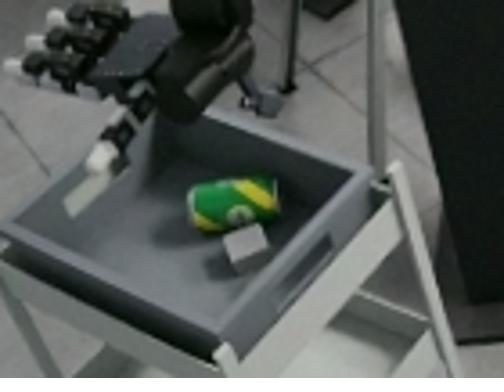

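Emit:
{"api": "move", "payload": {
  "arm1": {"joints": {"hand_index_mcp": -0.57, "hand_middle_mcp": -0.57, "hand_thumb_mcp": -0.07}},
  "arm4": {"target": [1.571, 1.250, 0.82, 0.2031, -0.2461, 0.7202, -0.6162], "speed": 0.1},
  "arm2": {"joints": {"joint2_rad": 2.1, "joint3_rad": 1.6}},
  "arm5": {"target": [0.4288, 1.0617, 0.83, 0.6250, -0.7449, 0.1789, -0.1501], "speed": 0.12},
  "cameras": ["arm1_cam_wrist", "arm4_cam_wrist", "arm5_cam_wrist"]
}}

Scene clock: 2238.10 s.
Joint torques (N m): arm1=[0.32 -20.01 5.56 1.62 0.9 -0.03] | arm2=[0.03 -21.13 9.21 0.77 0.95 -0.02] | arm3=[-1.26 -22.01 11.1 -0.43 0.81 -0.04] | arm4=[0.62 -20.66 5.75 0.14 1 0.01] | arm5=[1.73 -22.77 6.68 1.21 -0.81 0.04] | arm6=[0.32 -21.66 8.02 3.33 0.1 -0.04]
Heat: arm1: hottest joint2_rad 64 °C; arm2: hottest joint2_rad 66 °C; arm3: hottest joint3_rad 49 °C; arm4: hottest joint2_rad 69 °C; arm5: hottest joint2_rad 58 °C; arm6: hottest joint2_rad 40 °C.
move: arm1 off_target; arm2 done; arm4 off_target; arm5 done
Joint velocities: within noise
arm1.joint_positions: joint1_rad=+2.309 joint2_rad=+2.416 joint3_rad=+1.693 joint4_rad=-0.311 joint5_rad=+1.354 joint6_rad=-2.088 hand_index_mcp=-0.344 hand_index_abd=+0.002 hand_index_pip=+0.584 hand_index_dip=+0.697 hand_middle_mcp=-0.364 hand_middle_abd=+0.190 hand_middle_pip=+0.597 hand_middle_dip=+0.701 hand_ring_mcp=+0.991 hand_ring_abd=-0.002 hand_ring_pip=+0.574 hand_ring_dip=+0.696 hand_thumb_cmc=-0.571 hand_thumb_axl=+0.679 hand_thumb_mcp=+0.109 hand_thumb_ipl=+0.174 hand_current_limit=+0.600 hand_speed=-0.600
arm1.joint_status: hand_index_mcp off_target (ended at -0.344, target -0.570); hand_middle_mcp off_target (ended at -0.364, target -0.570); hand_thumb_mcp off_target (ended at +0.109, target -0.070)
arm1.hand_state: blocked,goal,goal,goal,blocked,goal,blocked,goal,goal,goal,goal,goal,goal,goal,blocked,goal
arm1.index_mcp_current_ma: 440
arm1.index_abd_current_ma: 7
arm1.index_pip_current_ma: 30
arm1.index_dip_current_ma: 2
arm1.middle_mcp_current_ma: 440
arm1.middle_abd_current_ma: -34
arm1.middle_pip_current_ma: 86
arm1.middle_dip_current_ma: 19
arm1.ring_mcp_current_ma: -41
arm1.ring_abd_current_ma: -5
arm1.ring_pip_current_ma: -7
arm1.ring_dip_current_ma: 0
arm1.thumb_cmc_current_ma: -5
arm1.thumb_axl_current_ma: 3
arm1.thumb_mcp_current_ma: 440
arm1.thumb_ipl_current_ma: 29
arm1.hand_goal_index_mcp: -0.570
arm1.hand_goal_index_abd: 0.000
arm1.hand_goal_index_pip: 0.576
arm1.hand_goal_index_dip: 0.696
arm1.hand_goal_middle_mcp: -0.570
arm1.hand_goal_middle_abd: 0.200
arm1.hand_goal_middle_pip: 0.576
arm1.hand_goal_middle_dip: 0.696
arm1.hand_goal_ring_mcp: 1.000
arm1.hand_goal_ring_abd: 0.000
arm1.hand_goal_ring_pip: 0.576
arm1.hand_goal_ring_dip: 0.696
arm1.hand_goal_thumb_cmc: -0.570
arm1.hand_goal_thumb_axl: 0.678
arm1.hand_goal_thumb_mcp: -0.070
arm1.hand_goal_thumb_ipl: 0.168
arm1.hand: x=-1.5013 y=-1.3878 z=+0.7808 quat_wxyz=(+0.549, -0.679, -0.368, +0.320) (m; scene frame)
arm1.hand_target: x=-1.4915 y=-1.3869 z=+0.7605 quat_wxyz=(+0.552, -0.673, -0.380, +0.313) (m; scene frame)
arm1.hand_status: not commanded
arm2.joint_positions: joint1_rad=-1.874 joint2_rad=+2.094 joint3_rad=+1.581 joint4_rad=-0.837 joint5_rad=+1.396 joint6_rad=-1.654 hand_index_mcp=+0.983 hand_index_abd=+0.002 hand_index_pip=+0.576 hand_index_dip=+0.698 hand_middle_mcp=+0.985 hand_middle_abd=-0.002 hand_middle_pip=+0.576 hand_middle_dip=+0.698 hand_ring_mcp=+0.990 hand_ring_abd=-0.001 hand_ring_pip=+0.576 hand_ring_dip=+0.696 hand_thumb_cmc=+0.683 hand_thumb_axl=+0.677 hand_thumb_mcp=+0.223 hand_thumb_ipl=+0.170 hand_current_limit=+0.400 hand_speed=-0.600
arm2.joint_status: all done
arm2.hand_state: goal,goal,goal,goal,goal,goal,goal,goal,goal,goal,goal,goal,goal,goal,goal,goal
arm2.index_mcp_current_ma: -39
arm2.index_abd_current_ma: 2
arm2.index_pip_current_ma: 0
arm2.index_dip_current_ma: 3
arm2.middle_mcp_current_ma: -32
arm2.middle_abd_current_ma: -2
arm2.middle_pip_current_ma: 0
arm2.middle_dip_current_ma: 3
arm2.ring_mcp_current_ma: -18
arm2.ring_abd_current_ma: -1
arm2.ring_pip_current_ma: 0
arm2.ring_dip_current_ma: 0
arm2.thumb_cmc_current_ma: -37
arm2.thumb_axl_current_ma: -1
arm2.thumb_mcp_current_ma: -5
arm2.thumb_ipl_current_ma: 3
arm2.hand_goal_index_mcp: 1.000
arm2.hand_goal_index_abd: 0.000
arm2.hand_goal_index_pip: 0.576
arm2.hand_goal_index_dip: 0.696
arm2.hand_goal_middle_mcp: 1.000
arm2.hand_goal_middle_abd: 0.000
arm2.hand_goal_middle_pip: 0.576
arm2.hand_goal_middle_dip: 0.696
arm2.hand_goal_ring_mcp: 1.000
arm2.hand_goal_ring_abd: 0.000
arm2.hand_goal_ring_pip: 0.576
arm2.hand_goal_ring_dip: 0.696
arm2.hand_goal_thumb_cmc: 0.700
arm2.hand_goal_thumb_axl: 0.678
arm2.hand_goal_thumb_mcp: 0.226
arm2.hand_goal_thumb_ipl: 0.168
arm2.hand: x=+0.4865 y=-1.8432 z=+1.0702 quat_wxyz=(-0.263, +0.408, +0.647, -0.588) (m; scene frame)
arm2.hand_target: x=+0.4863 y=-1.8491 z=+1.0734 quat_wxyz=(-0.262, +0.411, +0.645, -0.589) (m; scene frame)
arm2.hand_status: not commanded
arm3.joint_positions: joint1_rad=+0.008 joint2_rad=+2.209 joint3_rad=+1.759 joint4_rad=-1.317 joint5_rad=+1.399 joint6_rad=-1.419 hand_index_mcp=-0.208 hand_index_abd=+0.004 hand_index_pip=+0.577 hand_index_dip=+0.699 hand_middle_mcp=-0.205 hand_middle_abd=+0.191 hand_middle_pip=+0.578 hand_middle_dip=+0.699 hand_ring_mcp=-0.259 hand_ring_abd=-0.001 hand_ring_pip=+0.575 hand_ring_dip=+0.694 hand_thumb_cmc=-0.567 hand_thumb_axl=+0.676 hand_thumb_mcp=+0.223 hand_thumb_ipl=+0.170 hand_current_limit=+0.600 hand_speed=-0.930
arm3.joint_status: not commanded
arm3.hand_state: goal,goal,goal,goal,goal,goal,goal,goal,overload,goal,goal,goal,goal,goal,goal,goal
arm3.index_mcp_current_ma: -6
arm3.index_abd_current_ma: 2
arm3.index_pip_current_ma: 0
arm3.index_dip_current_ma: 1
arm3.middle_mcp_current_ma: -4
arm3.middle_abd_current_ma: -6
arm3.middle_pip_current_ma: 1
arm3.middle_dip_current_ma: 1
arm3.ring_mcp_current_ma: 0
arm3.ring_abd_current_ma: 0
arm3.ring_pip_current_ma: 0
arm3.ring_dip_current_ma: -1
arm3.thumb_cmc_current_ma: 1
arm3.thumb_axl_current_ma: -1
arm3.thumb_mcp_current_ma: -2
arm3.thumb_ipl_current_ma: 1
arm3.hand_goal_index_mcp: -0.200
arm3.hand_goal_index_abd: 0.000
arm3.hand_goal_index_pip: 0.576
arm3.hand_goal_index_dip: 0.696
arm3.hand_goal_middle_mcp: -0.200
arm3.hand_goal_middle_abd: 0.200
arm3.hand_goal_middle_pip: 0.576
arm3.hand_goal_middle_dip: 0.696
arm3.hand_goal_ring_mcp: 1.000
arm3.hand_goal_ring_abd: 0.000
arm3.hand_goal_ring_pip: 0.576
arm3.hand_goal_ring_dip: 0.696
arm3.hand_goal_thumb_cmc: -0.570
arm3.hand_goal_thumb_axl: 0.678
arm3.hand_goal_thumb_mcp: 0.226
arm3.hand_goal_thumb_ipl: 0.168
arm3.hand: x=+1.7414 y=-0.6252 z=+0.9282 quat_wxyz=(-0.114, +0.103, +0.757, -0.635) (m; scene frame)
arm3.hand_target: x=+1.7529 y=-0.6337 z=+0.9547 quat_wxyz=(-0.098, +0.121, +0.755, -0.638) (m; scene frame)
arm3.hand_status: not commanded
arm4.joint_positions: joint1_rad=+2.098 joint2_rad=+2.480 joint3_rad=+1.951 joint4_rad=-1.450 joint5_rad=+1.392 joint6_rad=-1.155 hand_index_mcp=-0.398 hand_index_abd=-0.001 hand_index_pip=+0.603 hand_index_dip=+0.711 hand_middle_mcp=-0.465 hand_middle_abd=-0.003 hand_middle_pip=+0.613 hand_middle_dip=+0.711 hand_ring_mcp=+0.991 hand_ring_abd=-0.001 hand_ring_pip=+0.576 hand_ring_dip=+0.696 hand_thumb_cmc=-0.563 hand_thumb_axl=+0.676 hand_thumb_mcp=+0.064 hand_thumb_ipl=+0.194 hand_current_limit=+0.400 hand_speed=-0.600
arm4.joint_status: not commanded
arm4.hand_state: blocked,goal,blocked,goal,blocked,goal,blocked,goal,goal,goal,goal,goal,goal,goal,blocked,blocked
arm4.index_mcp_current_ma: 385
arm4.index_abd_current_ma: 0
arm4.index_pip_current_ma: 42
arm4.index_dip_current_ma: 18
arm4.middle_mcp_current_ma: 381
arm4.middle_abd_current_ma: -2
arm4.middle_pip_current_ma: 66
arm4.middle_dip_current_ma: 17
arm4.ring_mcp_current_ma: -9
arm4.ring_abd_current_ma: 0
arm4.ring_pip_current_ma: 0
arm4.ring_dip_current_ma: 0
arm4.thumb_cmc_current_ma: 6
arm4.thumb_axl_current_ma: -1
arm4.thumb_mcp_current_ma: 385
arm4.thumb_ipl_current_ma: 61
arm4.hand_goal_index_mcp: -0.580
arm4.hand_goal_index_abd: 0.000
arm4.hand_goal_index_pip: 0.576
arm4.hand_goal_index_dip: 0.696
arm4.hand_goal_middle_mcp: -0.580
arm4.hand_goal_middle_abd: 0.000
arm4.hand_goal_middle_pip: 0.576
arm4.hand_goal_middle_dip: 0.696
arm4.hand_goal_ring_mcp: 1.000
arm4.hand_goal_ring_abd: 0.000
arm4.hand_goal_ring_pip: 0.576
arm4.hand_goal_ring_dip: 0.696
arm4.hand_goal_thumb_cmc: -0.570
arm4.hand_goal_thumb_axl: 0.678
arm4.hand_goal_thumb_mcp: -0.120
arm4.hand_goal_thumb_ipl: 0.168
arm4.hand: x=+1.5700 y=+1.2557 z=+0.8328 quat_wxyz=(+0.207, -0.248, +0.719, -0.615) (m; scene frame)
arm4.hand_target: x=+1.5707 y=+1.2500 z=+0.8202 quat_wxyz=(+0.203, -0.246, +0.720, -0.616) (m; scene frame)
arm4.hand_status: off_target (0.014 m and 0.5 deg from the pose sent, 0.101 m and 1.1 deg at the start)
arm5.joint_positions: joint1_rad=-2.228 joint2_rad=+2.612 joint3_rad=+1.898 joint4_rad=-0.459 joint5_rad=-1.375 joint6_rad=+1.968 hand_index_mcp=-0.206 hand_index_abd=-0.003 hand_index_pip=+0.578 hand_index_dip=+0.698 hand_middle_mcp=-0.206 hand_middle_abd=-0.003 hand_middle_pip=+0.578 hand_middle_dip=+0.699 hand_ring_mcp=+0.992 hand_ring_abd=+0.001 hand_ring_pip=+0.576 hand_ring_dip=+0.696 hand_thumb_cmc=-0.569 hand_thumb_axl=+0.680 hand_thumb_mcp=+0.224 hand_thumb_ipl=+0.170 hand_current_limit=+0.400 hand_speed=-0.800
arm5.joint_status: not commanded
arm5.hand_state: goal,goal,goal,goal,goal,goal,goal,goal,goal,goal,goal,goal,goal,goal,goal,goal
arm5.index_mcp_current_ma: -23
arm5.index_abd_current_ma: -8
arm5.index_pip_current_ma: 6
arm5.index_dip_current_ma: 8
arm5.middle_mcp_current_ma: -24
arm5.middle_abd_current_ma: -9
arm5.middle_pip_current_ma: 6
arm5.middle_dip_current_ma: 9
arm5.ring_mcp_current_ma: -34
arm5.ring_abd_current_ma: 4
arm5.ring_pip_current_ma: -1
arm5.ring_dip_current_ma: 0
arm5.thumb_cmc_current_ma: 3
arm5.thumb_axl_current_ma: 8
arm5.thumb_mcp_current_ma: -10
arm5.thumb_ipl_current_ma: 7
arm5.hand_goal_index_mcp: -0.200
arm5.hand_goal_index_abd: 0.000
arm5.hand_goal_index_pip: 0.576
arm5.hand_goal_index_dip: 0.696
arm5.hand_goal_middle_mcp: -0.200
arm5.hand_goal_middle_abd: 0.000
arm5.hand_goal_middle_pip: 0.576
arm5.hand_goal_middle_dip: 0.696
arm5.hand_goal_ring_mcp: 1.000
arm5.hand_goal_ring_abd: 0.000
arm5.hand_goal_ring_pip: 0.576
arm5.hand_goal_ring_dip: 0.696
arm5.hand_goal_thumb_cmc: -0.570
arm5.hand_goal_thumb_axl: 0.678
arm5.hand_goal_thumb_mcp: 0.226
arm5.hand_goal_thumb_ipl: 0.168
arm5.hand: x=+0.4242 y=+1.0564 z=+0.8300 quat_wxyz=(-0.626, +0.743, -0.183, +0.150) (m; scene frame)
arm5.hand_target: x=+0.4287 y=+1.0618 z=+0.8300 quat_wxyz=(-0.625, +0.745, -0.179, +0.150) (m; scene frame)
arm5.hand_status: done (0.007 m and 0.5 deg from the pose sent, 0.164 m and 7.0 deg at the start)
arm6.joint_positions: joint1_rad=+0.356 joint2_rad=+1.929 joint3_rad=+1.332 joint4_rad=-0.233 joint5_rad=-0.001 joint6_rad=+0.630 hand_index_mcp=+0.999 hand_index_abd=+0.004 hand_index_pip=+0.576 hand_index_dip=+0.699 hand_middle_mcp=+0.999 hand_middle_abd=+0.004 hand_middle_pip=+0.576 hand_middle_dip=+0.698 hand_ring_mcp=+0.999 hand_ring_abd=+0.001 hand_ring_pip=+0.576 hand_ring_dip=+0.696 hand_thumb_cmc=+0.702 hand_thumb_axl=+0.677 hand_thumb_mcp=+0.222 hand_thumb_ipl=+0.169 hand_current_limit=+0.400 hand_speed=-0.600
arm6.joint_status: not commanded
arm6.hand_state: goal,goal,goal,goal,goal,goal,goal,goal,goal,goal,goal,goal,goal,goal,goal,goal
arm6.index_mcp_current_ma: 0
arm6.index_abd_current_ma: 4
arm6.index_pip_current_ma: 0
arm6.index_dip_current_ma: 2
arm6.middle_mcp_current_ma: -1
arm6.middle_abd_current_ma: 4
arm6.middle_pip_current_ma: 0
arm6.middle_dip_current_ma: 2
arm6.ring_mcp_current_ma: 0
arm6.ring_abd_current_ma: 1
arm6.ring_pip_current_ma: 0
arm6.ring_dip_current_ma: 0
arm6.thumb_cmc_current_ma: 2
arm6.thumb_axl_current_ma: -1
arm6.thumb_mcp_current_ma: -6
arm6.thumb_ipl_current_ma: 1
arm6.hand_goal_index_mcp: 1.000
arm6.hand_goal_index_abd: 0.000
arm6.hand_goal_index_pip: 0.576
arm6.hand_goal_index_dip: 0.696
arm6.hand_goal_middle_mcp: 1.000
arm6.hand_goal_middle_abd: 0.000
arm6.hand_goal_middle_pip: 0.576
arm6.hand_goal_middle_dip: 0.696
arm6.hand_goal_ring_mcp: 1.000
arm6.hand_goal_ring_abd: 0.000
arm6.hand_goal_ring_pip: 0.576
arm6.hand_goal_ring_dip: 0.696
arm6.hand_goal_thumb_cmc: 0.700
arm6.hand_goal_thumb_axl: 0.678
arm6.hand_goal_thumb_mcp: 0.226
arm6.hand_goal_thumb_ipl: 0.168
arm6.hand: x=-1.9353 y=+0.3590 z=+0.9765 quat_wxyz=(-0.323, -0.426, +0.828, +0.170) (m; scene frame)
arm6.hand_target: x=-1.9373 y=+0.3547 z=+0.9992 quat_wxyz=(-0.341, -0.428, +0.817, +0.181) (m; scene frame)
arm6.hand_status: not commanded
pictures: arm1_cam_wrist, arm4_cam_wrist, arm5_cam_wrist
camera_calibration:
arm1_cam_wrist: T_world_to_cam=[[-0.321267, -0.708379, -0.62848, -0.93942], [0.304832, -0.705696, 0.639586, -1.06486], [-0.896585, 0.0138967, 0.442653, -1.55216], [0, 0, 0, 1]] pos_world=[-1.36885, -1.39536, 0.777731]
arm4_cam_wrist: T_world_to_cam=[[0.584637, 0.531426, -0.613014, -1.03422], [-0.0508068, 0.778099, 0.626084, -1.46492], [0.809703, -0.334887, 0.481905, -1.12535], [0, 0, 0, 1]] pos_world=[1.44142, 1.3126, 0.825485]
arm5_cam_wrist: T_world_to_cam=[[-0.774491, 0.285675, -0.564406, 0.532543], [-0.632564, -0.342404, 0.69471, 0.00746819], [0.00520627, 0.895069, 0.445897, -1.19148], [0, 0, 0, 1]] pos_world=[0.423377, 0.916883, 0.826661]

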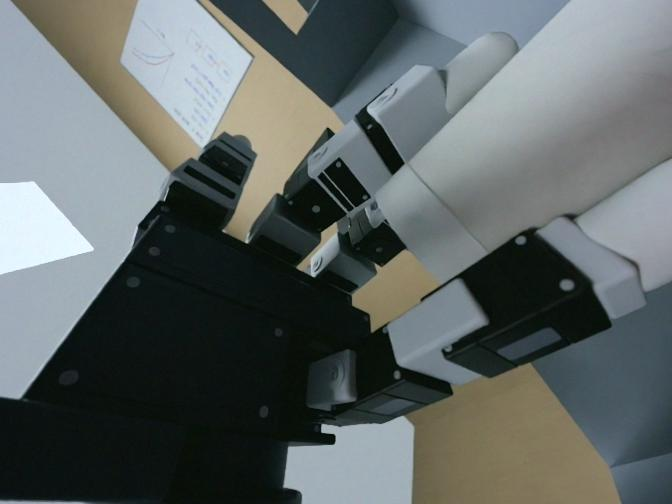

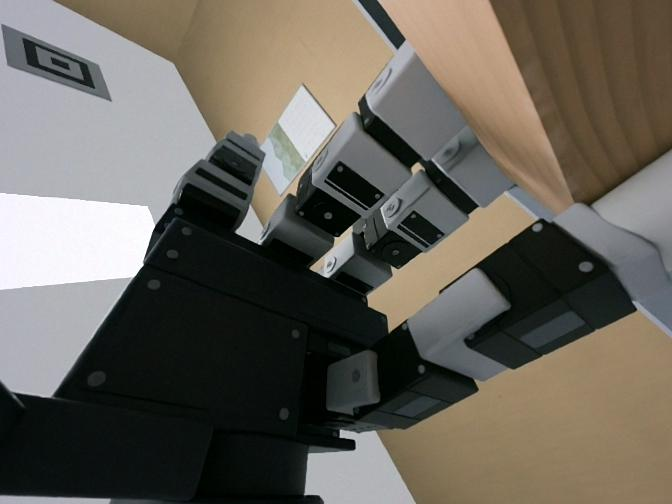

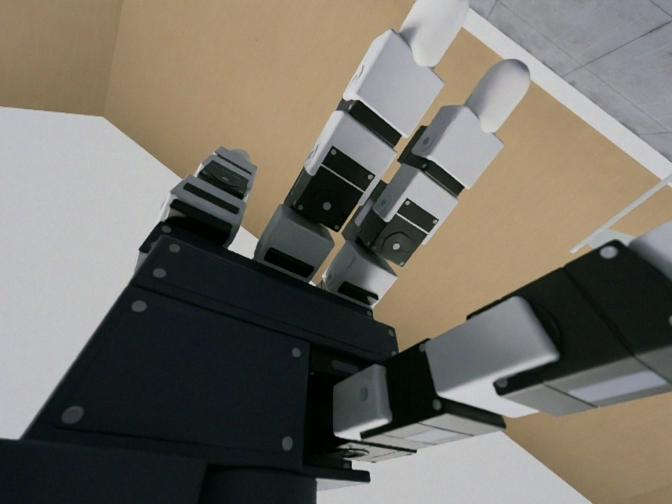

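Emit:
{"api": "move", "payload": {
  "arm1": {"target": [-1.4915, -1.3869, 0.99, 0.552, -0.673, -0.380, 0.313], "speed": 0.1},
  "arm4": {"target": [1.571, 1.248, 0.748, 0.2031, -0.2461, 0.7202, -0.6162], "speed": 0.06},
  "arm2": {"joints": {"joint1_rad": -1.69, "joint2_rad": 2.04, "joint3_rad": 1.16, "joint4_rad": 0.096, "joint5_rad": 0.0, "joint6_rad": 0.62}},
  "arm5": {"target": [0.4315, 1.0655, 0.773, 0.6250, -0.7449, 0.1789, -0.1501], "speed": 0.08},
  "cameras": ["arm1_cam_wrist", "arm2_cam_wrist", "arm5_cam_wrist"]
}}

Scene clock: 2251.97 s.
Joint torques (N m): arm1=[0.5 -23.94 12.27 0.62 0.98 0.04] | arm2=[0.15 -19.96 7.73 2.45 -0.07 0] | arm3=[-1.03 -21.83 10.93 -0.39 0.85 -0.05] | arm4=[0.79 -20.84 7.31 0.25 1.01 -0.11] | arm5=[1.79 -21.42 9.02 1.21 -0.81 0.05] | arm6=[0.38 -21.54 8.02 3.34 0.09 -0.04]
Heat: arm1: hottest joint2_rad 65 °C; arm2: hottest joint2_rad 62 °C; arm3: hottest joint3_rad 49 °C; arm4: hottest joint2_rad 64 °C; arm5: hottest joint2_rad 55 °C; arm6: hottest joint2_rad 40 °C.
move: arm1 off_target; arm2 done; arm4 off_target; arm5 off_target
Joint velocities: within noise
arm1.joint_positions: joint1_rad=+2.311 joint2_rad=+2.139 joint3_rad=+1.667 joint4_rad=-0.695 joint5_rad=+1.352 joint6_rad=-2.092 hand_index_mcp=-0.344 hand_index_abd=+0.003 hand_index_pip=+0.585 hand_index_dip=+0.697 hand_middle_mcp=-0.368 hand_middle_abd=+0.190 hand_middle_pip=+0.597 hand_middle_dip=+0.702 hand_ring_mcp=+0.991 hand_ring_abd=-0.002 hand_ring_pip=+0.574 hand_ring_dip=+0.696 hand_thumb_cmc=-0.560 hand_thumb_axl=+0.679 hand_thumb_mcp=+0.109 hand_thumb_ipl=+0.174 hand_current_limit=+0.600 hand_speed=-0.600
arm1.joint_status: not commanded
arm1.hand_state: blocked,goal,goal,goal,blocked,goal,blocked,goal,goal,goal,goal,goal,goal,goal,blocked,goal
arm1.index_mcp_current_ma: 440
arm1.index_abd_current_ma: 8
arm1.index_pip_current_ma: 35
arm1.index_dip_current_ma: 2
arm1.middle_mcp_current_ma: 440
arm1.middle_abd_current_ma: -34
arm1.middle_pip_current_ma: 88
arm1.middle_dip_current_ma: 22
arm1.ring_mcp_current_ma: -41
arm1.ring_abd_current_ma: -5
arm1.ring_pip_current_ma: -7
arm1.ring_dip_current_ma: 0
arm1.thumb_cmc_current_ma: 41
arm1.thumb_axl_current_ma: 3
arm1.thumb_mcp_current_ma: 440
arm1.thumb_ipl_current_ma: 34
arm1.hand_goal_index_mcp: -0.570
arm1.hand_goal_index_abd: 0.000
arm1.hand_goal_index_pip: 0.576
arm1.hand_goal_index_dip: 0.696
arm1.hand_goal_middle_mcp: -0.570
arm1.hand_goal_middle_abd: 0.200
arm1.hand_goal_middle_pip: 0.576
arm1.hand_goal_middle_dip: 0.696
arm1.hand_goal_ring_mcp: 1.000
arm1.hand_goal_ring_abd: 0.000
arm1.hand_goal_ring_pip: 0.576
arm1.hand_goal_ring_dip: 0.696
arm1.hand_goal_thumb_cmc: -0.570
arm1.hand_goal_thumb_axl: 0.678
arm1.hand_goal_thumb_mcp: -0.070
arm1.hand_goal_thumb_ipl: 0.168
arm1.hand: x=-1.4783 y=-1.3581 z=+0.9329 quat_wxyz=(+0.568, -0.661, -0.409, +0.272) (m; scene frame)
arm1.hand_target: x=-1.4886 y=-1.3837 z=+0.9906 quat_wxyz=(+0.552, -0.673, -0.380, +0.314) (m; scene frame)
arm1.hand_status: off_target (0.065 m and 6.2 deg from the pose sent, 0.210 m and 1.7 deg at the start; a joint's target at an end of its range on 19 of 90 steps)
arm2.joint_positions: joint1_rad=-1.690 joint2_rad=+2.049 joint3_rad=+1.146 joint4_rad=+0.078 joint5_rad=+0.002 joint6_rad=+0.612 hand_index_mcp=+1.000 hand_index_abd=-0.001 hand_index_pip=+0.576 hand_index_dip=+0.698 hand_middle_mcp=+1.000 hand_middle_abd=-0.001 hand_middle_pip=+0.576 hand_middle_dip=+0.698 hand_ring_mcp=+1.000 hand_ring_abd=-0.001 hand_ring_pip=+0.576 hand_ring_dip=+0.696 hand_thumb_cmc=+0.706 hand_thumb_axl=+0.677 hand_thumb_mcp=+0.223 hand_thumb_ipl=+0.169 hand_current_limit=+0.400 hand_speed=-0.600
arm2.joint_status: all done
arm2.hand_state: goal,goal,goal,goal,goal,goal,goal,goal,goal,goal,goal,goal,goal,goal,goal,goal
arm2.index_mcp_current_ma: 0
arm2.index_abd_current_ma: -1
arm2.index_pip_current_ma: 0
arm2.index_dip_current_ma: 3
arm2.middle_mcp_current_ma: 0
arm2.middle_abd_current_ma: -1
arm2.middle_pip_current_ma: 0
arm2.middle_dip_current_ma: 3
arm2.ring_mcp_current_ma: 0
arm2.ring_abd_current_ma: -1
arm2.ring_pip_current_ma: 0
arm2.ring_dip_current_ma: 0
arm2.thumb_cmc_current_ma: 10
arm2.thumb_axl_current_ma: -1
arm2.thumb_mcp_current_ma: -6
arm2.thumb_ipl_current_ma: 1
arm2.hand_goal_index_mcp: 1.000
arm2.hand_goal_index_abd: 0.000
arm2.hand_goal_index_pip: 0.576
arm2.hand_goal_index_dip: 0.696
arm2.hand_goal_middle_mcp: 1.000
arm2.hand_goal_middle_abd: 0.000
arm2.hand_goal_middle_pip: 0.576
arm2.hand_goal_middle_dip: 0.696
arm2.hand_goal_ring_mcp: 1.000
arm2.hand_goal_ring_abd: 0.000
arm2.hand_goal_ring_pip: 0.576
arm2.hand_goal_ring_dip: 0.696
arm2.hand_goal_thumb_cmc: 0.700
arm2.hand_goal_thumb_axl: 0.678
arm2.hand_goal_thumb_mcp: 0.226
arm2.hand_goal_thumb_ipl: 0.168
arm2.hand: x=+0.6956 y=-1.7668 z=+1.0067 quat_wxyz=(+0.286, +0.929, +0.056, +0.226) (m; scene frame)
arm2.hand_target: x=+0.7019 y=-1.7740 z=+1.0227 quat_wxyz=(+0.299, +0.922, +0.052, +0.240) (m; scene frame)
arm2.hand_status: not commanded
arm3, arm6: as last shown
arm4.joint_positions: joint1_rad=+2.098 joint2_rad=+2.595 joint3_rad=+1.951 joint4_rad=-1.347 joint5_rad=+1.392 joint6_rad=-1.155 hand_index_mcp=-0.398 hand_index_abd=-0.001 hand_index_pip=+0.603 hand_index_dip=+0.711 hand_middle_mcp=-0.465 hand_middle_abd=-0.003 hand_middle_pip=+0.613 hand_middle_dip=+0.711 hand_ring_mcp=+0.991 hand_ring_abd=-0.001 hand_ring_pip=+0.576 hand_ring_dip=+0.696 hand_thumb_cmc=-0.563 hand_thumb_axl=+0.676 hand_thumb_mcp=+0.064 hand_thumb_ipl=+0.194 hand_current_limit=+0.400 hand_speed=-0.600
arm4.joint_status: not commanded
arm4.hand_state: blocked,goal,blocked,goal,blocked,goal,blocked,goal,goal,goal,goal,goal,goal,goal,blocked,blocked
arm4.index_mcp_current_ma: 385
arm4.index_abd_current_ma: 0
arm4.index_pip_current_ma: 42
arm4.index_dip_current_ma: 18
arm4.middle_mcp_current_ma: 381
arm4.middle_abd_current_ma: -2
arm4.middle_pip_current_ma: 66
arm4.middle_dip_current_ma: 17
arm4.ring_mcp_current_ma: -9
arm4.ring_abd_current_ma: 0
arm4.ring_pip_current_ma: 0
arm4.ring_dip_current_ma: 0
arm4.thumb_cmc_current_ma: 6
arm4.thumb_axl_current_ma: -1
arm4.thumb_mcp_current_ma: 385
arm4.thumb_ipl_current_ma: 61
arm4.hand_goal_index_mcp: -0.580
arm4.hand_goal_index_abd: 0.000
arm4.hand_goal_index_pip: 0.576
arm4.hand_goal_index_dip: 0.696
arm4.hand_goal_middle_mcp: -0.580
arm4.hand_goal_middle_abd: 0.000
arm4.hand_goal_middle_pip: 0.576
arm4.hand_goal_middle_dip: 0.696
arm4.hand_goal_ring_mcp: 1.000
arm4.hand_goal_ring_abd: 0.000
arm4.hand_goal_ring_pip: 0.576
arm4.hand_goal_ring_dip: 0.696
arm4.hand_goal_thumb_cmc: -0.570
arm4.hand_goal_thumb_axl: 0.678
arm4.hand_goal_thumb_mcp: -0.120
arm4.hand_goal_thumb_ipl: 0.168
arm4.hand: x=+1.5634 y=+1.2493 z=+0.7559 quat_wxyz=(+0.202, -0.252, +0.718, -0.617) (m; scene frame)
arm4.hand_target: x=+1.5706 y=+1.2478 z=+0.7481 quat_wxyz=(+0.203, -0.246, +0.720, -0.616) (m; scene frame)
arm4.hand_status: off_target (0.011 m and 0.7 deg from the pose sent, 0.085 m and 0.5 deg at the start)
arm5.joint_positions: joint1_rad=-2.222 joint2_rad=+2.711 joint3_rad=+1.924 joint4_rad=-0.378 joint5_rad=-1.373 joint6_rad=+1.998 hand_index_mcp=-0.206 hand_index_abd=-0.003 hand_index_pip=+0.578 hand_index_dip=+0.698 hand_middle_mcp=-0.206 hand_middle_abd=-0.003 hand_middle_pip=+0.578 hand_middle_dip=+0.699 hand_ring_mcp=+0.992 hand_ring_abd=+0.001 hand_ring_pip=+0.576 hand_ring_dip=+0.696 hand_thumb_cmc=-0.569 hand_thumb_axl=+0.680 hand_thumb_mcp=+0.224 hand_thumb_ipl=+0.170 hand_current_limit=+0.400 hand_speed=-0.800
arm5.joint_status: not commanded
arm5.hand_state: goal,goal,goal,goal,goal,goal,goal,goal,goal,goal,goal,goal,goal,goal,goal,goal
arm5.index_mcp_current_ma: -23
arm5.index_abd_current_ma: -8
arm5.index_pip_current_ma: 6
arm5.index_dip_current_ma: 8
arm5.middle_mcp_current_ma: -24
arm5.middle_abd_current_ma: -9
arm5.middle_pip_current_ma: 6
arm5.middle_dip_current_ma: 9
arm5.ring_mcp_current_ma: -34
arm5.ring_abd_current_ma: 4
arm5.ring_pip_current_ma: -1
arm5.ring_dip_current_ma: 0
arm5.thumb_cmc_current_ma: 3
arm5.thumb_axl_current_ma: 8
arm5.thumb_mcp_current_ma: -10
arm5.thumb_ipl_current_ma: 7
arm5.hand_goal_index_mcp: -0.200
arm5.hand_goal_index_abd: 0.000
arm5.hand_goal_index_pip: 0.576
arm5.hand_goal_index_dip: 0.696
arm5.hand_goal_middle_mcp: -0.200
arm5.hand_goal_middle_abd: 0.000
arm5.hand_goal_middle_pip: 0.576
arm5.hand_goal_middle_dip: 0.696
arm5.hand_goal_ring_mcp: 1.000
arm5.hand_goal_ring_abd: 0.000
arm5.hand_goal_ring_pip: 0.576
arm5.hand_goal_ring_dip: 0.696
arm5.hand_goal_thumb_cmc: -0.570
arm5.hand_goal_thumb_axl: 0.678
arm5.hand_goal_thumb_mcp: 0.226
arm5.hand_goal_thumb_ipl: 0.168
arm5.hand: x=+0.4169 y=+1.0640 z=+0.7743 quat_wxyz=(-0.627, +0.742, -0.190, +0.143) (m; scene frame)
arm5.hand_target: x=+0.4310 y=+1.0657 z=+0.7736 quat_wxyz=(-0.625, +0.745, -0.179, +0.150) (m; scene frame)
arm5.hand_status: off_target (0.015 m and 1.6 deg from the pose sent, 0.058 m and 0.6 deg at the start)
pictures: arm1_cam_wrist, arm2_cam_wrist, arm5_cam_wrist
camera_calibration:
arm1_cam_wrist: T_world_to_cam=[[-0.262263, -0.637262, -0.724648, -0.541958], [0.256474, -0.769957, 0.584284, -1.25532], [-0.93029, -0.0326172, 0.365372, -1.64012], [0, 0, 0, 1]] pos_world=[-1.34597, -1.36541, 0.939988]
arm2_cam_wrist: T_world_to_cam=[[-0.729078, -0.681954, 0.0581607, -0.72837], [-0.673873, 0.730104, 0.113329, 1.5927], [-0.119749, 0.043433, -0.991854, 1.28421], [0, 0, 0, 1]] pos_world=[0.696018, -1.71533, 1.13562]
arm5_cam_wrist: T_world_to_cam=[[-0.784384, 0.290468, -0.54806, 0.479648], [-0.620114, -0.347112, 0.703542, 0.0371013], [0.0141181, 0.891707, 0.452393, -1.17856], [0, 0, 0, 1]] pos_world=[0.415875, 0.924483, 0.769944]

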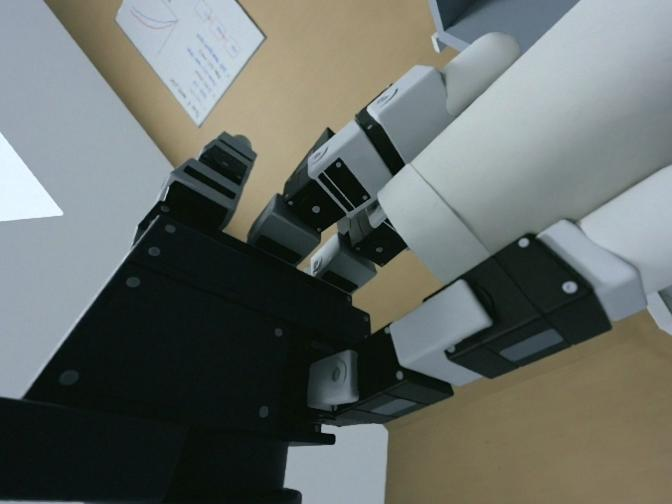

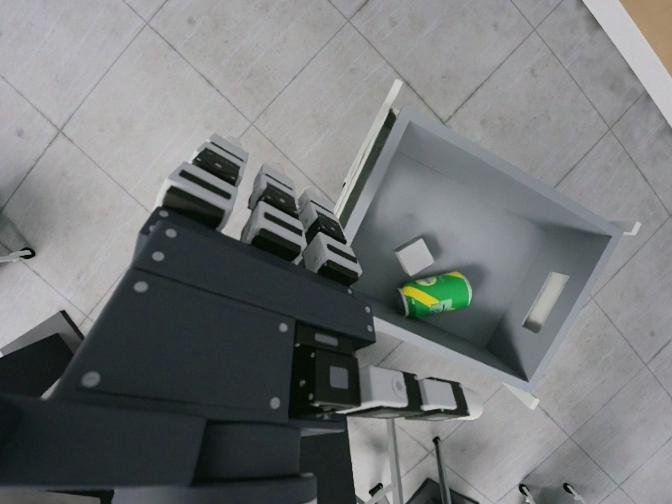

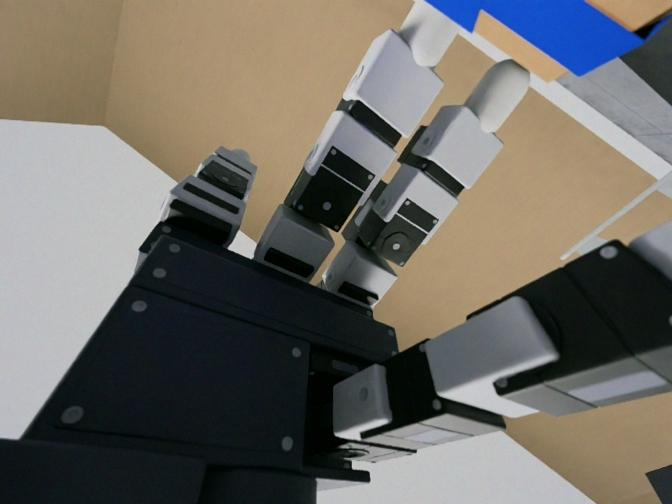

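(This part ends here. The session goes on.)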